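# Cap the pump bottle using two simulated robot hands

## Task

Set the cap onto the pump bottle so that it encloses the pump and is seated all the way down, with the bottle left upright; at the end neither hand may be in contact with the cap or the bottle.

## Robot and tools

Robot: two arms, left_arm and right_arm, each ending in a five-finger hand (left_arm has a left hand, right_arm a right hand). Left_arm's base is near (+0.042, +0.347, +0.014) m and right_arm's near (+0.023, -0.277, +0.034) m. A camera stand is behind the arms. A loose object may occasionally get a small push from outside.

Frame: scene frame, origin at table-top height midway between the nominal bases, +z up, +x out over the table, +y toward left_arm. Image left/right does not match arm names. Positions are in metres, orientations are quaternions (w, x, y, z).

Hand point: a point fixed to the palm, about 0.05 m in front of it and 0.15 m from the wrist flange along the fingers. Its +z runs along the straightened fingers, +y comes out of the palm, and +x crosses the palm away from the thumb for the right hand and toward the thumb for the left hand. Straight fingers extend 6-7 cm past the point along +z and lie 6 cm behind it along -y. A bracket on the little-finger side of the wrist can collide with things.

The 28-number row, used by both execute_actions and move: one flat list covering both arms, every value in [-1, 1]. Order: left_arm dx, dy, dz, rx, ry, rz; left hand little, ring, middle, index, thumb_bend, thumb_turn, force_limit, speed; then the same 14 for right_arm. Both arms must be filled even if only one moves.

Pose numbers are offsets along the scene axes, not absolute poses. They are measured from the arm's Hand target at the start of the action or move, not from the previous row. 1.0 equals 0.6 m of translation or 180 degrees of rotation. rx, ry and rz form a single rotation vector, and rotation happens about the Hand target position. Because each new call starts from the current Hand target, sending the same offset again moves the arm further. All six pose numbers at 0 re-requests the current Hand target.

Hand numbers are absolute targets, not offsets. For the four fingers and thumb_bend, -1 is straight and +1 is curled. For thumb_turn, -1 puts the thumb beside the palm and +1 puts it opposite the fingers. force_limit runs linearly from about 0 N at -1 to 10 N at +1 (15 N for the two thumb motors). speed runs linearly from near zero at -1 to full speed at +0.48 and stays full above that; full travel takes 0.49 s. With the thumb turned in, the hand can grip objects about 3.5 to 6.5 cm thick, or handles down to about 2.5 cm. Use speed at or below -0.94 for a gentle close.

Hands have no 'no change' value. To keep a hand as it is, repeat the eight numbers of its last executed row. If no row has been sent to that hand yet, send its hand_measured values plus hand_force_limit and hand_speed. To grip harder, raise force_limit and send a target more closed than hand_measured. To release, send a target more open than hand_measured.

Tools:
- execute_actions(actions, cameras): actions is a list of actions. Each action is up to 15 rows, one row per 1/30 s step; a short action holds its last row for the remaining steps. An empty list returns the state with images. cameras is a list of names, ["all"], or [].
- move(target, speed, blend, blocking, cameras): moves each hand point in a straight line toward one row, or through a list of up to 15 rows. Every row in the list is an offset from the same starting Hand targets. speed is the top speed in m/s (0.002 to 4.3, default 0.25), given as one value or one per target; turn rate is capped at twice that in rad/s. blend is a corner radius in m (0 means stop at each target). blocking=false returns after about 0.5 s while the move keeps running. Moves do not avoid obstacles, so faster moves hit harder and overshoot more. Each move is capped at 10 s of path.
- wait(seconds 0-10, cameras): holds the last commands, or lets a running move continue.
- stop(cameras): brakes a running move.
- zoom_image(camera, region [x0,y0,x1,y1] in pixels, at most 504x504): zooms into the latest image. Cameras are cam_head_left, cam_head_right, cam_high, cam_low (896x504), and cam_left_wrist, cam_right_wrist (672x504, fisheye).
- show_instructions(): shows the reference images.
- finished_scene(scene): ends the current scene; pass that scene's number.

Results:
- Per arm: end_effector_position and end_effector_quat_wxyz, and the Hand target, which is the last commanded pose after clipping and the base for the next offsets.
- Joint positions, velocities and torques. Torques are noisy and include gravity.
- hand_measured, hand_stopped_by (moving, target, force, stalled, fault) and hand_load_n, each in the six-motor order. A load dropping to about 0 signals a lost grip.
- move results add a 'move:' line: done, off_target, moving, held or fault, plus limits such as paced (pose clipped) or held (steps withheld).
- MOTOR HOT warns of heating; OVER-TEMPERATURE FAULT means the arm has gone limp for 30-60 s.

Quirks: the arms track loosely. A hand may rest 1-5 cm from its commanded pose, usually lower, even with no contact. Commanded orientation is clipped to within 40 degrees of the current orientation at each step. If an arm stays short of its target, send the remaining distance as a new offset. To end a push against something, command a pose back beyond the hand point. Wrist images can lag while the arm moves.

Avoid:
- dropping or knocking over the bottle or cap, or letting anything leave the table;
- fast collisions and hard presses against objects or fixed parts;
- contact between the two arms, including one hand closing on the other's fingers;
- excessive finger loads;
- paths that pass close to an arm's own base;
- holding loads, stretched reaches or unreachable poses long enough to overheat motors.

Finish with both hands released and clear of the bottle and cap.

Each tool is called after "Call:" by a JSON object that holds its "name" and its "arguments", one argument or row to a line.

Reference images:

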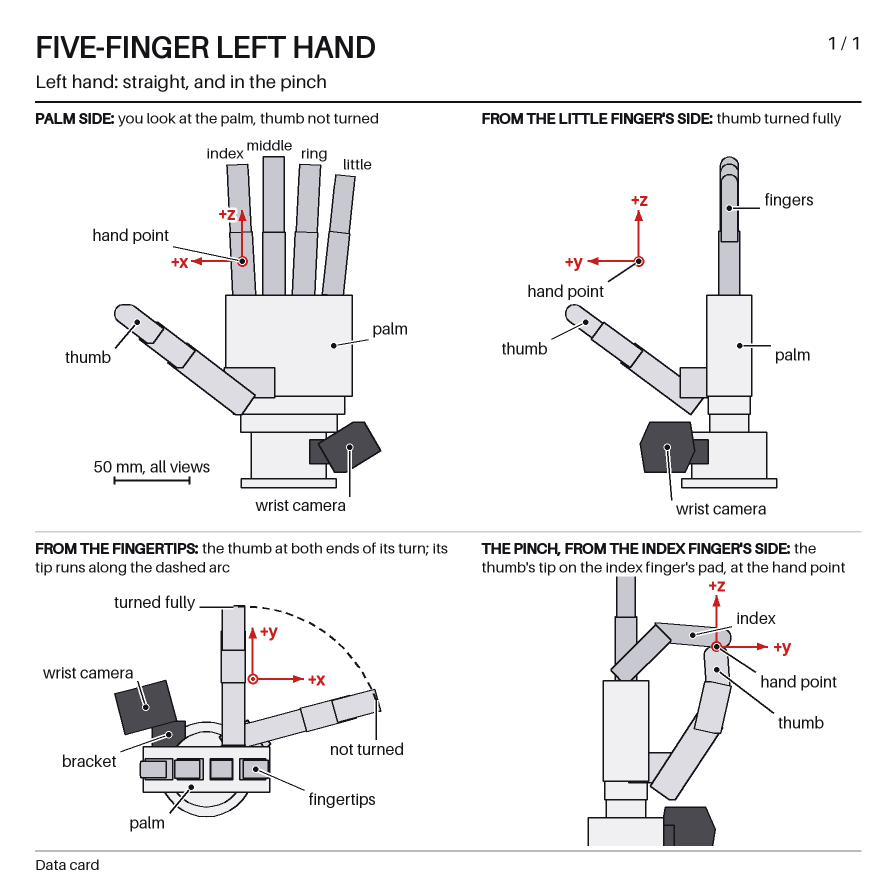

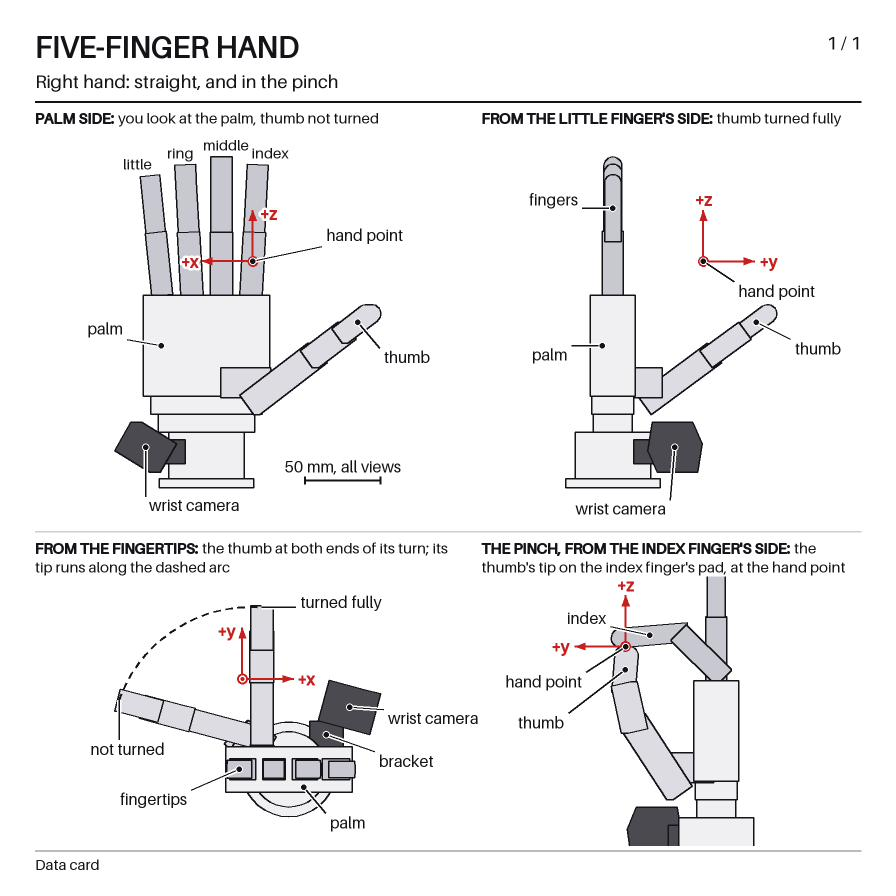

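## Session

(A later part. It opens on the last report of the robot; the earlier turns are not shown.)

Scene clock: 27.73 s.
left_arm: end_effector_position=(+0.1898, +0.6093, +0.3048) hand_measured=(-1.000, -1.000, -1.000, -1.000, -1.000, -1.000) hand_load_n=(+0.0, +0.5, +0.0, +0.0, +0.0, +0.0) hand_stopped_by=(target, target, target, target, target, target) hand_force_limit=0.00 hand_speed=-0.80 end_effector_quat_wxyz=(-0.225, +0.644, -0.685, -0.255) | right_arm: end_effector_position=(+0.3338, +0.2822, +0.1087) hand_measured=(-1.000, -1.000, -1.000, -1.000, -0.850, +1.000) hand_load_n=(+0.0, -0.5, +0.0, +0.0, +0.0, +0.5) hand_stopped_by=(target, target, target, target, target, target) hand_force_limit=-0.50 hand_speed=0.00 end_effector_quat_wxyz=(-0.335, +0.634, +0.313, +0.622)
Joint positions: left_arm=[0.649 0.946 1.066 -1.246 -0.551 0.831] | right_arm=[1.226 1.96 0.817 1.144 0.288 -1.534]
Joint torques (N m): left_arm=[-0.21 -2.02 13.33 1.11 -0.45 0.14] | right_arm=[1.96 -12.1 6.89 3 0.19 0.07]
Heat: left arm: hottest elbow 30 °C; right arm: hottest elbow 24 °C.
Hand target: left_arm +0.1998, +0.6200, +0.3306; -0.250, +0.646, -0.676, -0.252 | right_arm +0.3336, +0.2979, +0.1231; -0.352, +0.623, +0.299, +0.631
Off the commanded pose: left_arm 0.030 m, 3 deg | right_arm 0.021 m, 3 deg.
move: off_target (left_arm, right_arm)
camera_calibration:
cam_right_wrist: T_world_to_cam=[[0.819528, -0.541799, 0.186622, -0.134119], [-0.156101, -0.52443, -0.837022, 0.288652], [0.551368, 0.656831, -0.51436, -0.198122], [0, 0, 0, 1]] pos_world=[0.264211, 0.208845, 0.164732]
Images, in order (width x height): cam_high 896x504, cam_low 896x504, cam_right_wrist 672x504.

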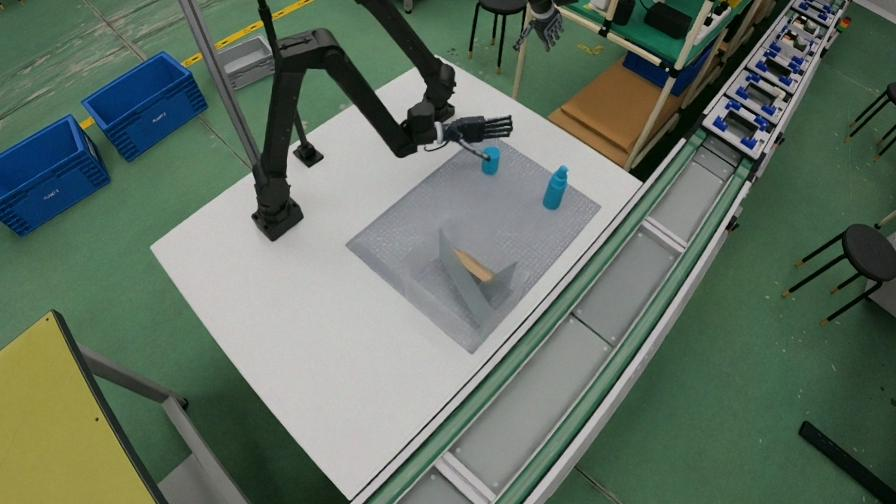

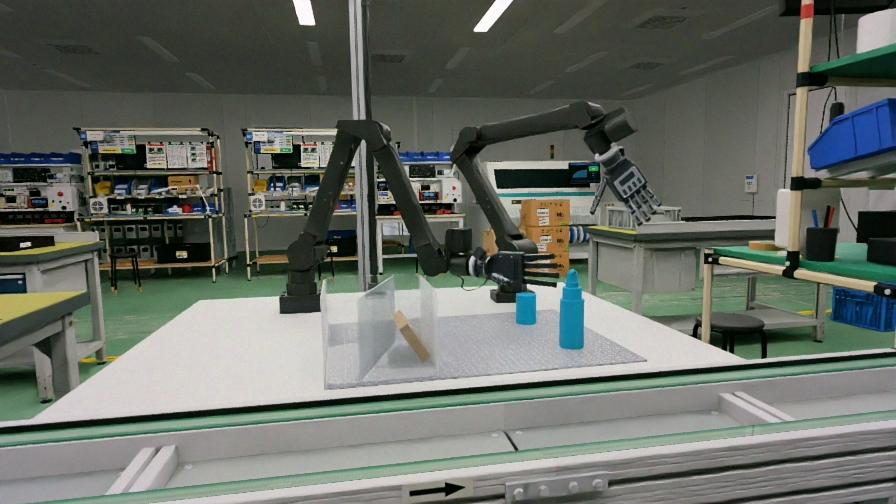

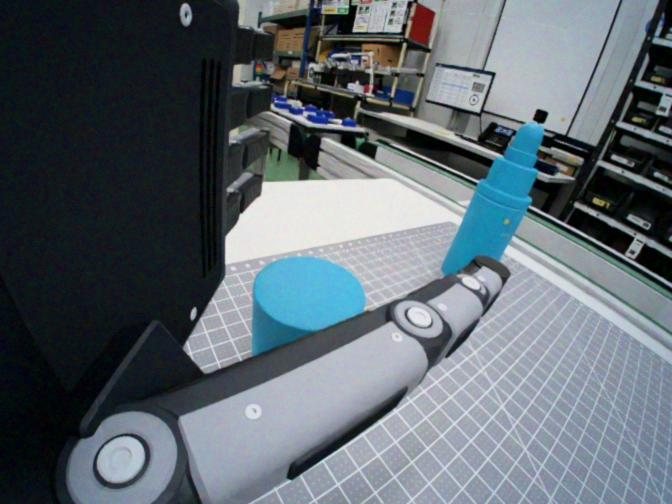

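Call:
{"name": "move", "arguments": {
  "target": [
    [0,0,0,0,0,0,-1,-1,-1,-1,-1,-1,0,-0.8,0,-0.001,-0.108,0,0,0,-1,-1,-1,-1,-0.85,1,-0.5,0]
  ],
  "speed": 0.1,
  "cameras": ["cam_high","cam_low","cam_right_wrist"]
}}

Call:
{"name": "zoom_image", "arguments": {
  "camera": "cam_low",
  "region": [470, 230, 610, 370]
}}

Call:
{"name": "zoom_image", "arguments": {
  "camera": "cam_high",
  "region": [430, 90, 570, 230]
}}

Scene clock: 30.20 s.
left_arm: end_effector_position=(+0.1898, +0.6093, +0.3048) hand_measured=(-1.000, -1.000, -1.000, -1.000, -1.000, -1.000) hand_load_n=(+0.0, +0.0, +0.0, +0.0, +0.0, +0.0) hand_stopped_by=(target, target, target, target, target, target) hand_force_limit=0.00 hand_speed=-0.80 end_effector_quat_wxyz=(-0.225, +0.644, -0.685, -0.255) | right_arm: end_effector_position=(+0.3344, +0.2840, +0.0481) hand_measured=(-1.000, -1.000, -1.000, -1.000, -0.850, +1.000) hand_load_n=(+0.0, +0.0, +0.0, +0.0, +0.0, +0.5) hand_stopped_by=(target, target, target, target, target, target) hand_force_limit=-0.50 hand_speed=0.00 end_effector_quat_wxyz=(-0.337, +0.633, +0.311, +0.624)
Joint positions: left_arm=[0.649 0.946 1.066 -1.246 -0.551 0.831] | right_arm=[1.226 2.141 0.849 1.299 0.288 -1.533]
Joint torques (N m): left_arm=[-0.21 -2.02 13.33 1.11 -0.45 0.13] | right_arm=[1.73 -12.92 5.44 2.97 0.17 0.07]
Heat: left arm: hottest elbow 30 °C; right arm: hottest elbow 24 °C.
Hand target: left_arm +0.1998, +0.6200, +0.3306; -0.250, +0.646, -0.676, -0.252 | right_arm +0.3336, +0.2973, +0.0583; -0.352, +0.623, +0.299, +0.631
Off the commanded pose: left_arm 0.030 m, 3 deg | right_arm 0.017 m, 3 deg.
move: off_target (left_arm, right_arm)
camera_calibration:
cam_right_wrist: T_world_to_cam=[[0.819281, -0.543088, 0.183943, -0.121734], [-0.155093, -0.518728, -0.840754, 0.237158], [0.552019, 0.660285, -0.509213, -0.232231], [0, 0, 0, 1]] pos_world=[0.264712, 0.210247, 0.103528]
Images, in order (width x height): cam_high 896x504, cam_low 896x504, cam_right_wrist 672x504.

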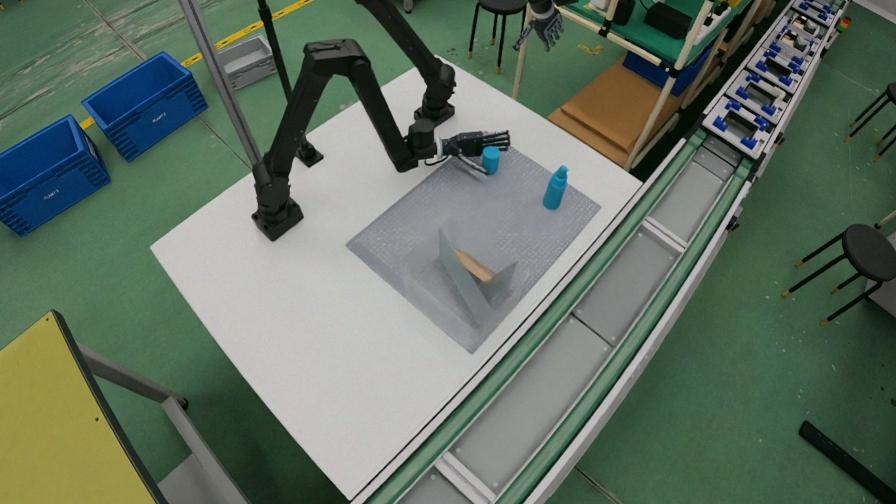

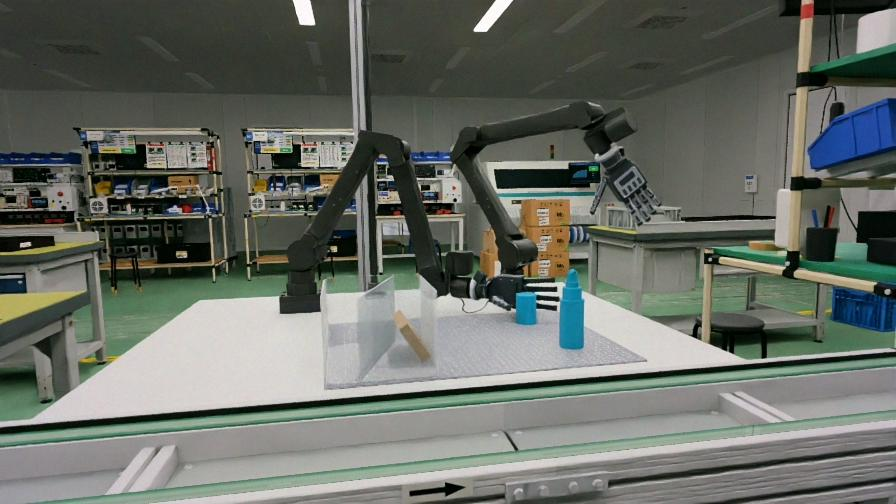

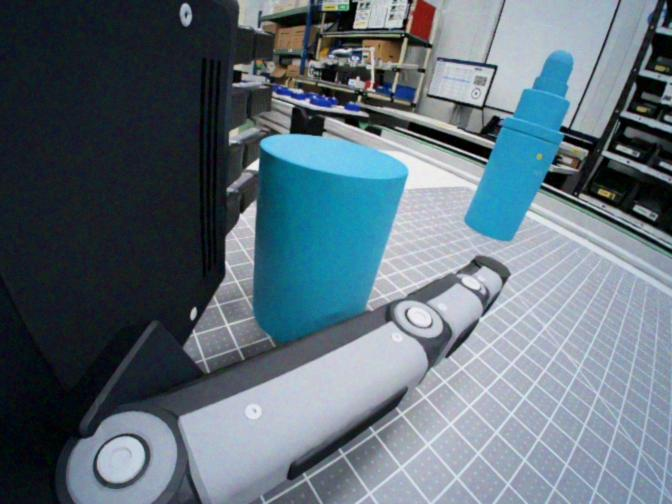

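Scaled by 3.600 from the camera's 896x504 image, which has a finer 1280x720 frame.

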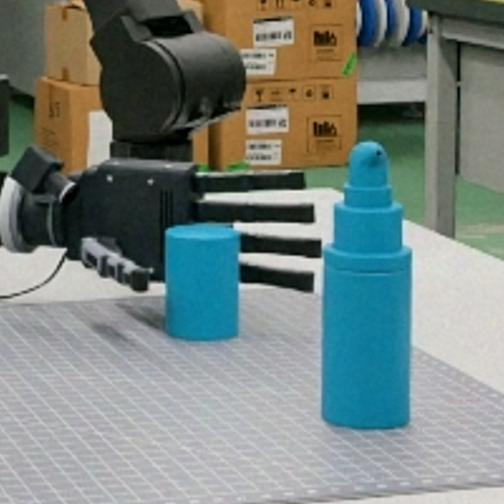

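Scaled by 3.600 from the camera's 896x504 image, which has a finer 1280x720 frame.

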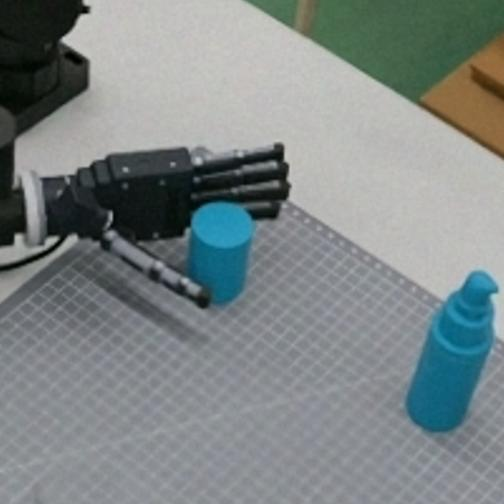

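Call:
{"name": "execute_actions", "arguments": {
  "actions": [
    [[0,0,0,0,0,0,-1,-1,-1,-1,-1,-1,0,-0.8,0,0,0,0,0,0,-1,-1,0.2,0.2,0.4,1,-0.5,-0.85]]
  ],
  "cameras": []
}}

Call:
{"name": "wait", "arguments": {
  "seconds": 2,
  "cameras": ["cam_high","cam_low","cam_right_wrist"]
}}

Call:
{"name": "zoom_image", "arguments": {
  "camera": "cam_low",
  "region": [470, 230, 610, 370]
}}

Call:
{"name": "zoom_image", "arguments": {
  "camera": "cam_high",
  "region": [430, 90, 570, 230]
}}

Scene clock: 33.70 s.
left_arm: end_effector_position=(+0.1898, +0.6093, +0.3048) hand_measured=(-1.000, -1.000, -1.000, -1.000, -1.000, -1.000) hand_load_n=(+0.0, +0.0, +0.0, +0.0, +0.0, +0.0) hand_stopped_by=(target, target, target, target, target, target) hand_force_limit=0.00 hand_speed=-0.80 end_effector_quat_wxyz=(-0.225, +0.644, -0.685, -0.255) | right_arm: end_effector_position=(+0.3345, +0.2840, +0.0483) hand_measured=(-1.000, -1.000, +0.098, +0.110, -0.288, +1.000) hand_load_n=(+0.0, +0.0, +1.0, +3.0, +6.0, +0.0) hand_stopped_by=(target, target, force, force, force, target) hand_force_limit=-0.50 hand_speed=-0.85 end_effector_quat_wxyz=(-0.337, +0.633, +0.310, +0.624)
Joint positions: left_arm=[0.649 0.946 1.066 -1.246 -0.551 0.831] | right_arm=[1.226 2.141 0.849 1.3 0.288 -1.533]
Joint torques (N m): left_arm=[-0.21 -2.02 13.33 1.11 -0.46 0.14] | right_arm=[1.85 -12.75 5.42 2.96 0.17 0.06]
Heat: left arm: hottest elbow 31 °C; right arm: hottest elbow 24 °C.
Hand target: left_arm +0.1998, +0.6200, +0.3306; -0.250, +0.646, -0.676, -0.252 | right_arm +0.3336, +0.2973, +0.0583; -0.352, +0.623, +0.299, +0.632
Off the commanded pose: left_arm 0.030 m, 3 deg | right_arm 0.017 m, 3 deg.
No camera images: "cameras" was empty.

Scene clock: 35.70 s.
left_arm: end_effector_position=(+0.1898, +0.6093, +0.3048) hand_measured=(-1.000, -1.000, -1.000, -1.000, -1.000, -1.000) hand_load_n=(+0.0, +0.0, +0.0, +0.0, +0.0, +0.5) hand_stopped_by=(target, target, target, target, target, target) hand_force_limit=0.00 hand_speed=-0.80 end_effector_quat_wxyz=(-0.225, +0.644, -0.685, -0.255) | right_arm: end_effector_position=(+0.3345, +0.2840, +0.0483) hand_measured=(-1.000, -1.000, +0.098, +0.110, -0.288, +1.000) hand_load_n=(+0.0, +0.0, +1.0, +2.5, +6.0, -0.5) hand_stopped_by=(target, target, force, force, force, target) hand_force_limit=-0.50 hand_speed=-0.85 end_effector_quat_wxyz=(-0.337, +0.633, +0.310, +0.624)
Joint positions: left_arm=[0.649 0.946 1.066 -1.246 -0.551 0.831] | right_arm=[1.226 2.141 0.849 1.3 0.288 -1.533]
Joint torques (N m): left_arm=[-0.26 -2.08 13.35 1.11 -0.45 0.13] | right_arm=[1.79 -12.86 5.45 3 0.15 0.06]
Heat: left arm: hottest elbow 31 °C; right arm: hottest elbow 23 °C.
Hand target: left_arm +0.1998, +0.6200, +0.3306; -0.250, +0.646, -0.676, -0.252 | right_arm +0.3336, +0.2973, +0.0583; -0.352, +0.623, +0.299, +0.632
Off the commanded pose: left_arm 0.030 m, 3 deg | right_arm 0.017 m, 3 deg.
wait: 2.00 s; at rest by 0.17 s
camera_calibration:
cam_right_wrist: T_world_to_cam=[[0.819028, -0.543541, 0.183729, -0.121586], [-0.155095, -0.51804, -0.841178, 0.237225], [0.552393, 0.660453, -0.50859, -0.232329], [0, 0, 0, 1]] pos_world=[0.264712, 0.210247, 0.103728]
Images, in order (width x height): cam_high 896x504, cam_low 896x504, cam_right_wrist 672x504.

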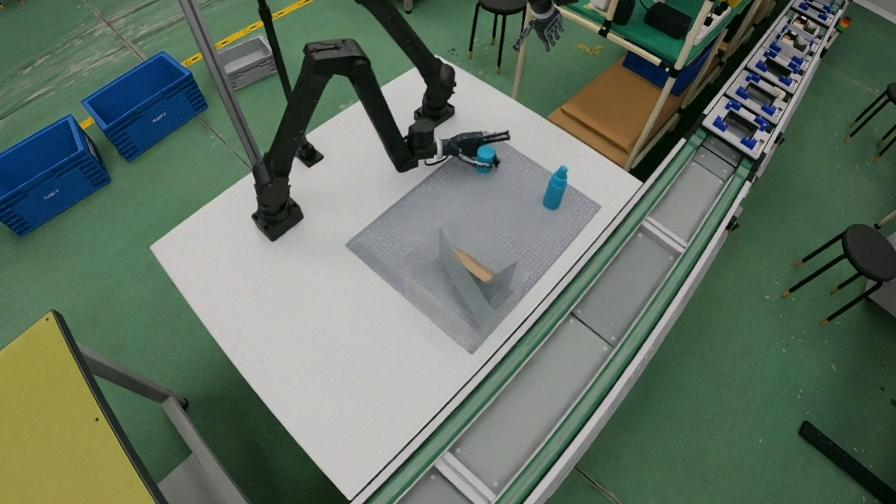

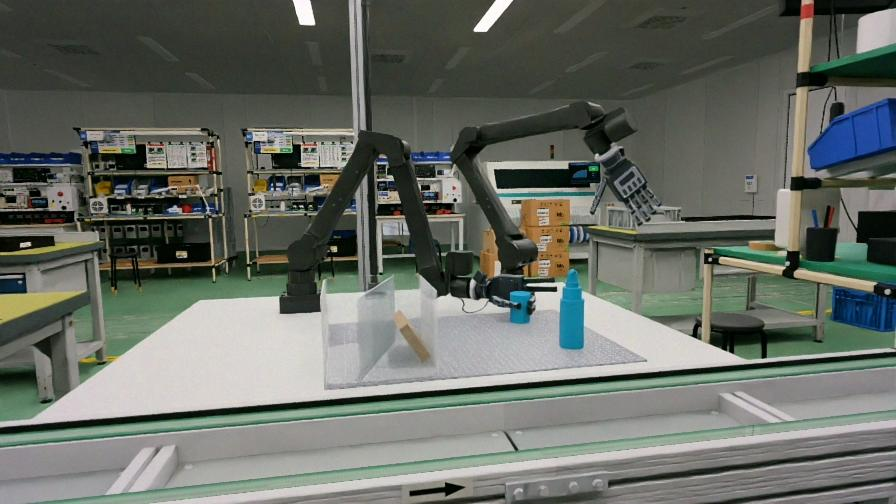

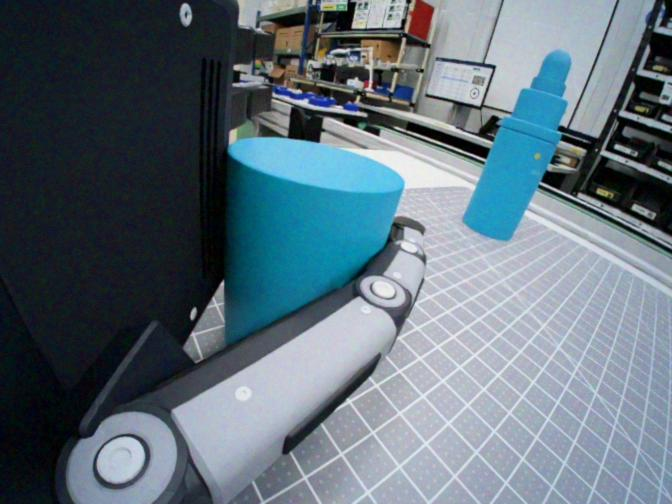

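Scaled by 3.600 from the camera's 896x504 image, which has a finer 1280x720 frame.

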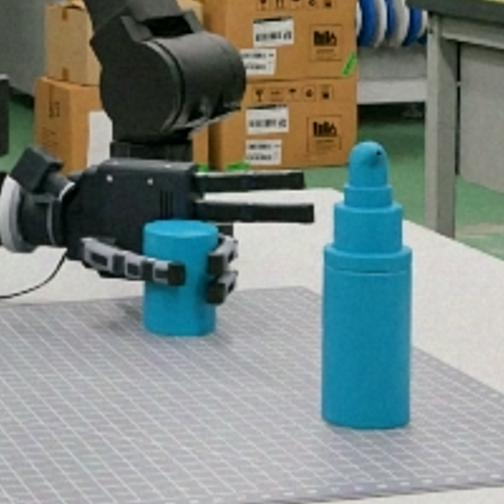

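Scaled by 3.600 from the camera's 896x504 image, which has a finer 1280x720 frame.

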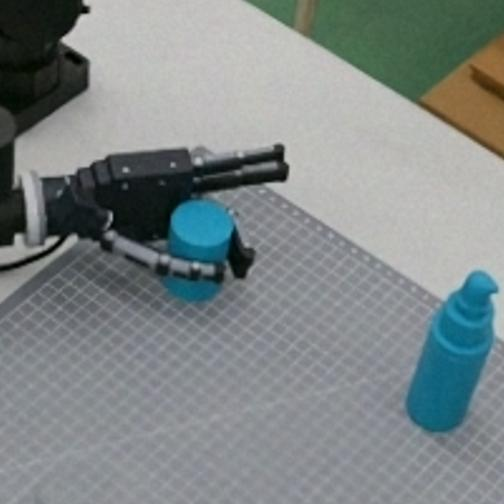

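Call:
{"name": "move", "arguments": {
  "target": [
    [0,0,0,0,0,0,-1,-1,-1,-1,-1,-1,0,-0.8,0,0,0.38,0,0,0,-1,-1,0.2,0.2,0.4,1,-0.5,-0.85],
    [0,0,0,0,0,0,-1,-1,-1,-1,-1,-1,0,-0.8,0.387,0.04,0.38,0,0,0,-1,-1,0.2,0.2,0.4,1,-0.5,-0.85]
  ],
  "speed": 0.2,
  "blend": 0.03,
  "cameras": ["all"]
}}

Call:
{"name": "zoom_image", "arguments": {
  "camera": "cam_low",
  "region": [490, 200, 650, 360]
}}

Call:
{"name": "zoom_image", "arguments": {
  "camera": "cam_high",
  "region": [480, 90, 620, 230]
}}

Call:
{"name": "zoom_image", "arguments": {
  "camera": "cam_right_wrist",
  "region": [180, 120, 480, 420]
}}

Scene clock: 41.60 s.
left_arm: end_effector_position=(+0.1898, +0.6093, +0.3048) hand_measured=(-1.000, -1.000, -1.000, -1.000, -1.000, -1.000) hand_load_n=(+0.0, +0.0, +0.0, +0.0, +0.0, +0.0) hand_stopped_by=(target, target, target, target, target, target) hand_force_limit=0.00 hand_speed=-0.80 end_effector_quat_wxyz=(-0.225, +0.644, -0.685, -0.255) | right_arm: end_effector_position=(+0.5569, +0.3066, +0.2585) hand_measured=(-1.000, -1.000, +0.098, +0.110, -0.288, +1.000) hand_load_n=(+0.0, +0.0, +1.0, +3.0, +6.0, -0.5) hand_stopped_by=(target, target, force, force, force, target) hand_force_limit=-0.50 hand_speed=-0.85 end_effector_quat_wxyz=(-0.340, +0.638, +0.307, +0.619)
Joint positions: left_arm=[0.649 0.946 1.066 -1.246 -0.551 0.831] | right_arm=[0.875 1.878 1.288 0.588 -0.063 -1.517]
Joint torques (N m): left_arm=[-0.21 -2.02 13.34 1.11 -0.45 0.14] | right_arm=[1.2 -14.92 11.96 2.24 -0.08 0.07]
Heat: left arm: hottest elbow 33 °C; right arm: hottest elbow 24 °C.
Hand target: left_arm +0.1998, +0.6200, +0.3306; -0.250, +0.646, -0.676, -0.252 | right_arm +0.5658, +0.3213, +0.2864; -0.352, +0.623, +0.299, +0.632
Off the commanded pose: left_arm 0.030 m, 3 deg | right_arm 0.033 m, 3 deg.
move: off_target (left_arm, right_arm)
camera_calibration:
cam_left_wrist: T_world_to_cam=[[0.951344, -0.204458, -0.230524, 0.0150896], [-0.236727, -0.963879, -0.122052, 0.669884], [-0.197243, 0.170685, -0.965382, 0.339696], [0, 0, 0, 1]] pos_world=[0.211227, 0.590791, 0.413175]
cam_right_wrist: T_world_to_cam=[[0.821998, -0.543649, 0.169602, -0.327963], [-0.16899, -0.517251, -0.838984, 0.467122], [0.543839, 0.660982, -0.51705, -0.256475], [0, 0, 0, 1]] pos_world=[0.488005, 0.232848, 0.31492]

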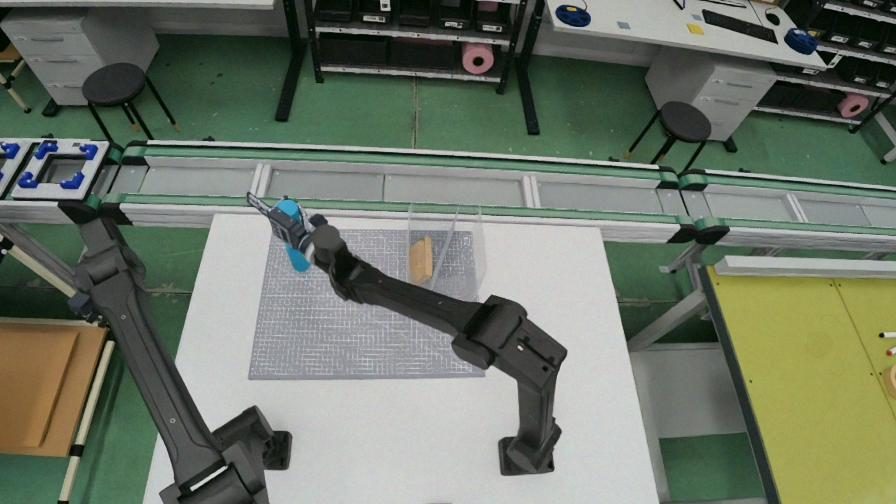

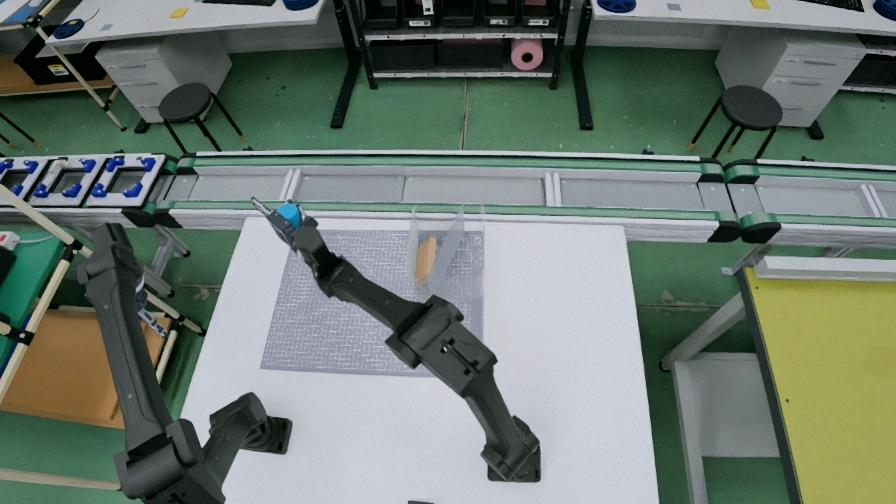

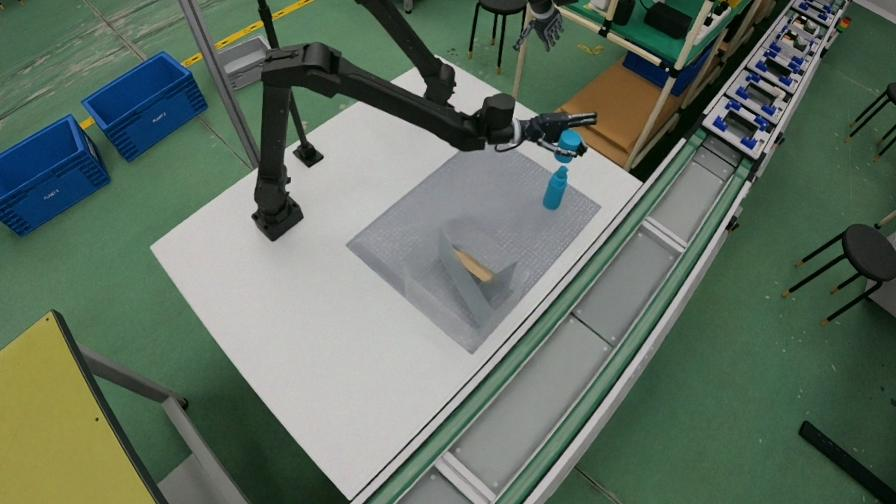

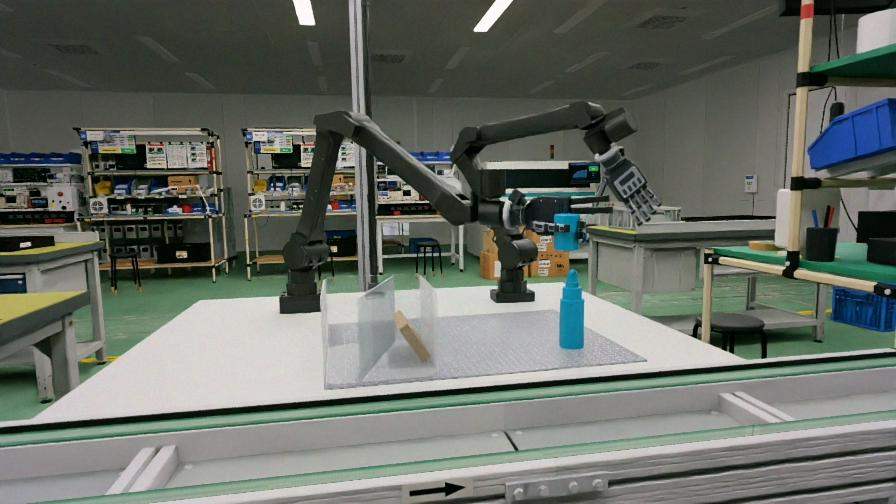

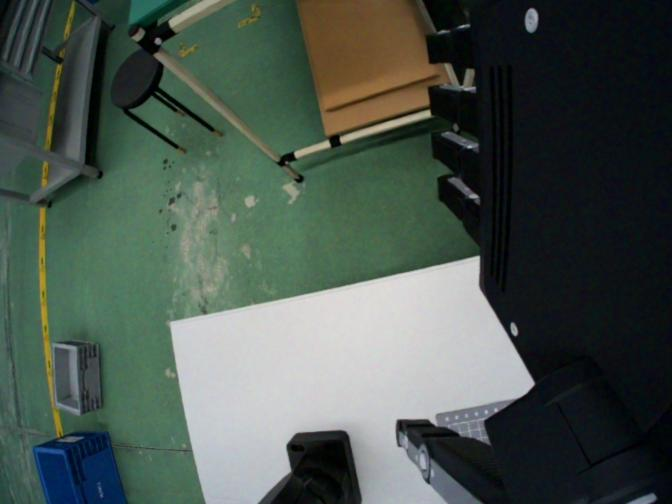

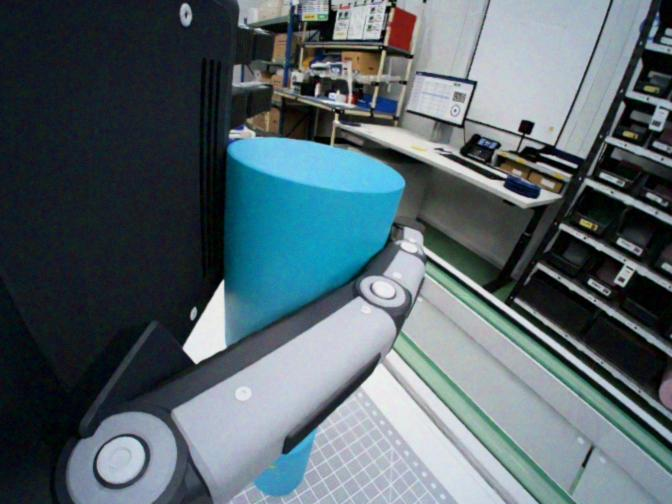

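Scaled by 3.150 from the camera's 896x504 image, which has a finer 1280x720 frame.

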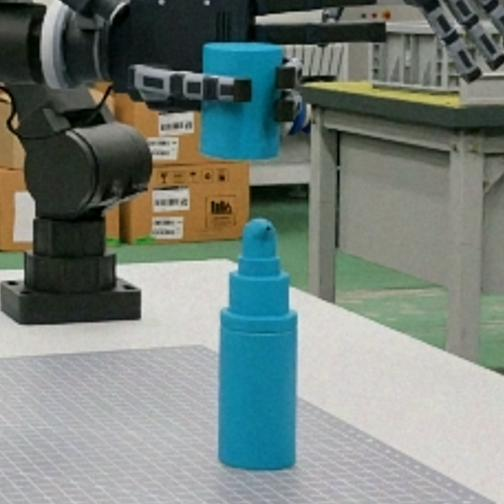

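Scaled by 3.600 from the camera's 896x504 image, which has a finer 1280x720 frame.

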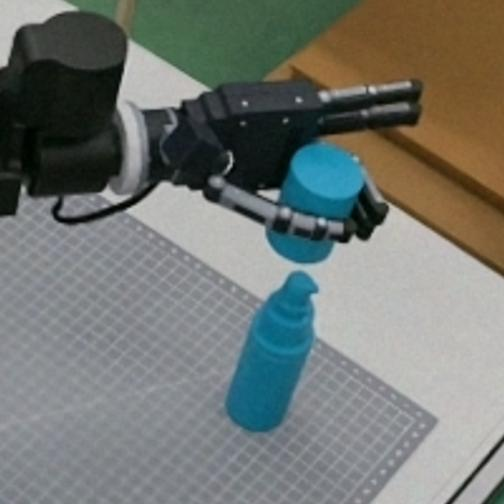

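Scaled by 1.680 from the camera's 672x504 image, which has a finer 960x720 frame.

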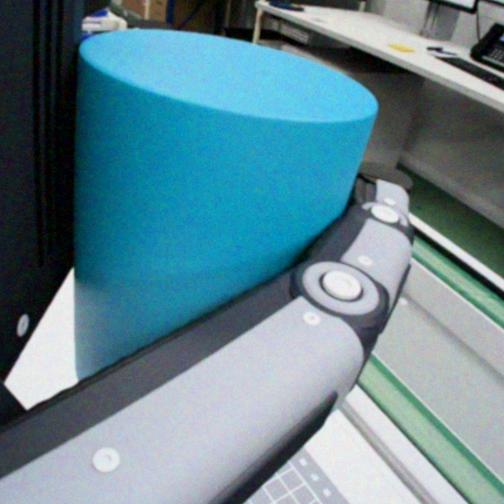

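Call:
{"name": "zoom_image", "arguments": {
  "camera": "cam_low",
  "region": [540, 205, 600, 265]
}}

Call:
{"name": "zoom_image", "arguments": {
  "camera": "cam_high",
  "region": [540, 120, 600, 180]
}}

Scaled by 8.400 from the camera's 896x504 image, which has a finer 1280x720 frame.

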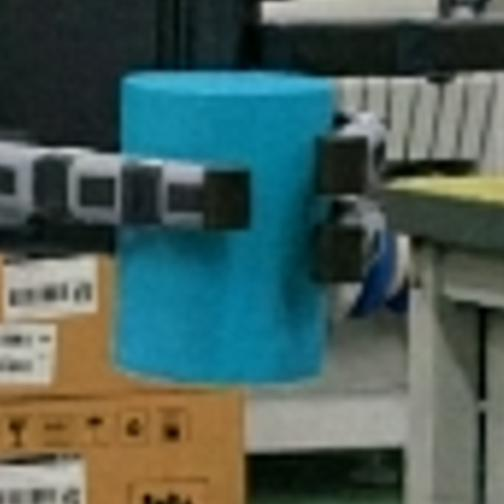

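Scaled by 8.400 from the camera's 896x504 image, which has a finer 1280x720 frame.

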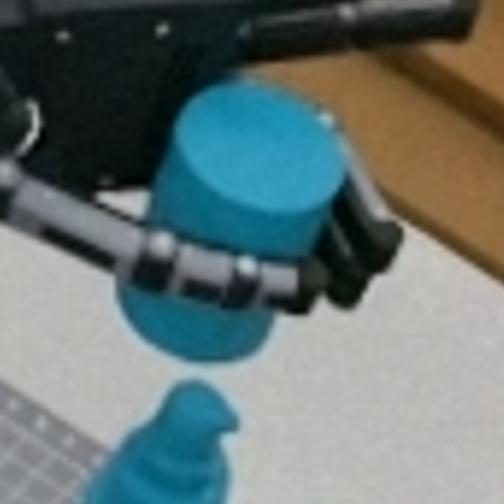

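Call:
{"name": "move", "arguments": {
  "target": [0,0,0,0,0,0,-1,-1,-1,-1,-1,-1,0,-0.8,0.0217,0.0142,-0.02,0,0,0,-1,-1,0.2,0.2,0.4,1,-0.5,-0.85],
  "speed": 0.08,
  "cameras": ["cam_high","cam_low"]
}}

Call:
{"name": "zoom_image", "arguments": {
  "camera": "cam_low",
  "region": [510, 200, 630, 350]
}}

Call:
{"name": "zoom_image", "arguments": {
  "camera": "cam_high",
  "region": [520, 110, 620, 230]
}}

Scene clock: 47.50 s.
left_arm: end_effector_position=(+0.1898, +0.6093, +0.3048) hand_measured=(-1.000, -1.000, -1.000, -1.000, -1.000, -1.000) hand_load_n=(+0.0, +0.0, +0.0, +0.0, +0.0, +0.0) hand_stopped_by=(target, target, target, target, target, target) hand_force_limit=0.00 hand_speed=-0.80 end_effector_quat_wxyz=(-0.225, +0.644, -0.685, -0.255) | right_arm: end_effector_position=(+0.5650, +0.3189, +0.2420) hand_measured=(-1.000, -1.000, +0.098, +0.110, -0.288, +1.000) hand_load_n=(+0.5, +0.0, +1.0, +2.5, +5.5, +0.0) hand_stopped_by=(target, target, force, force, force, target) hand_force_limit=-0.50 hand_speed=-0.85 end_effector_quat_wxyz=(-0.341, +0.640, +0.311, +0.614)
Joint positions: left_arm=[0.649 0.946 1.066 -1.246 -0.551 0.831] | right_arm=[0.875 1.929 1.328 0.587 -0.07 -1.517]
Joint torques (N m): left_arm=[-0.21 -2.02 13.34 1.1 -0.45 0.14] | right_arm=[0.44 -15.68 11.9 2.58 -0.09 0.06]
Heat: left arm: hottest elbow 34 °C; right arm: hottest elbow 24 °C.
Hand target: left_arm +0.1998, +0.6200, +0.3306; -0.250, +0.646, -0.676, -0.252 | right_arm +0.5788, +0.3298, +0.2741; -0.352, +0.623, +0.299, +0.631
Off the commanded pose: left_arm 0.030 m, 3 deg | right_arm 0.037 m, 3 deg.
move: off_target (left_arm, right_arm)
Images, in order (width x height): cam_high 896x504, cam_low 896x504.

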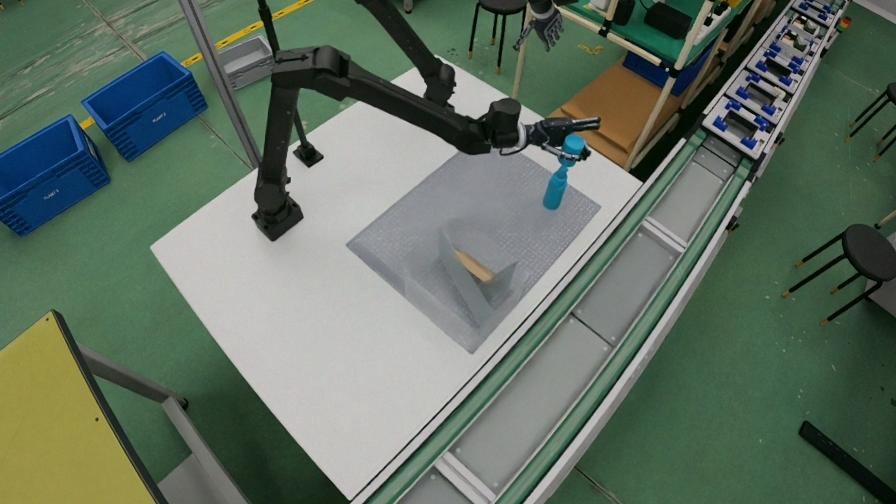

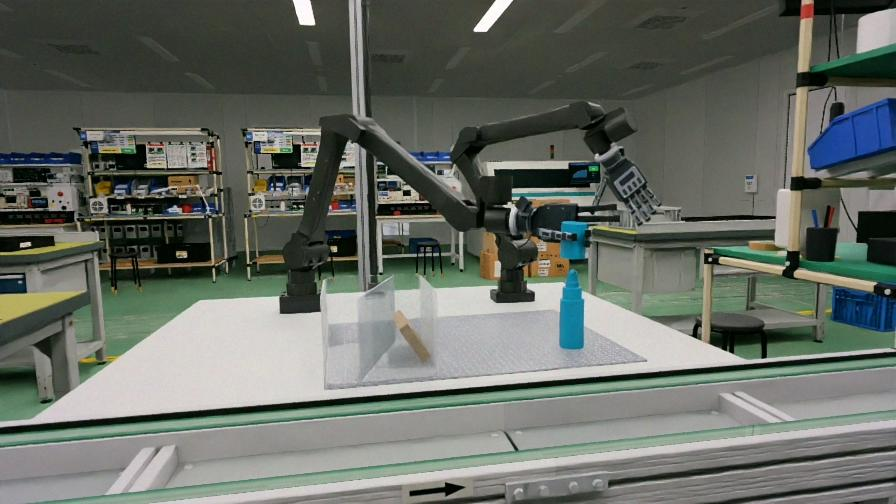

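Scaled by 3.360 from the camera's 896x504 image, which has a finer 1280x720 frame.

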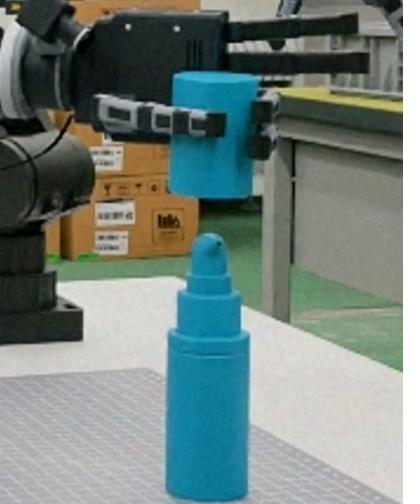

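Scaled by 4.200 from the camera's 896x504 image, which has a finer 1280x720 frame.

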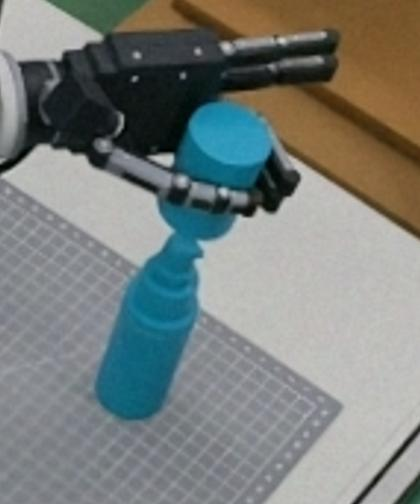

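Call:
{"name": "zoom_image", "arguments": {
  "camera": "cam_low",
  "region": [550, 215, 600, 265]
}}

Call:
{"name": "zoom_image", "arguments": {
  "camera": "cam_low",
  "region": [545, 265, 600, 355]
}}

Call:
{"name": "zoom_image", "arguments": {
  "camera": "cam_high",
  "region": [545, 125, 595, 175]
}}

Scaled by 10.080 from the camera's 896x504 image, which has a finer 1280x720 frame.

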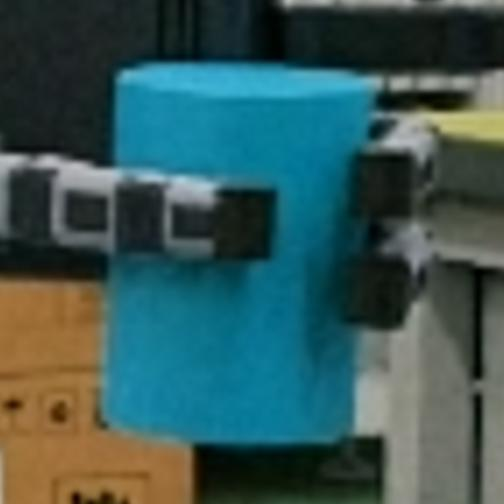

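Scaled by 5.600 from the camera's 896x504 image, which has a finer 1280x720 frame.

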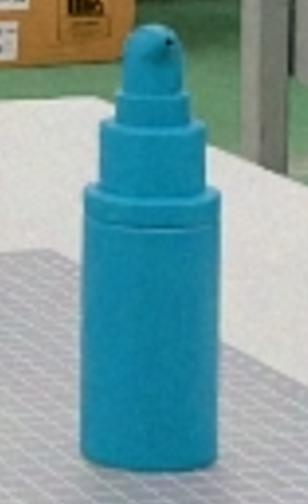

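Scaled by 10.080 from the camera's 896x504 image, which has a finer 1280x720 frame.

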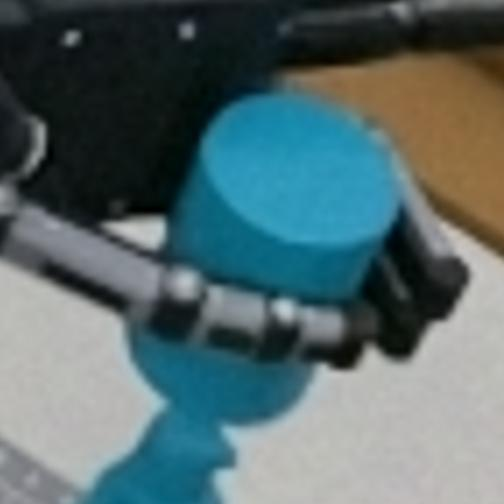

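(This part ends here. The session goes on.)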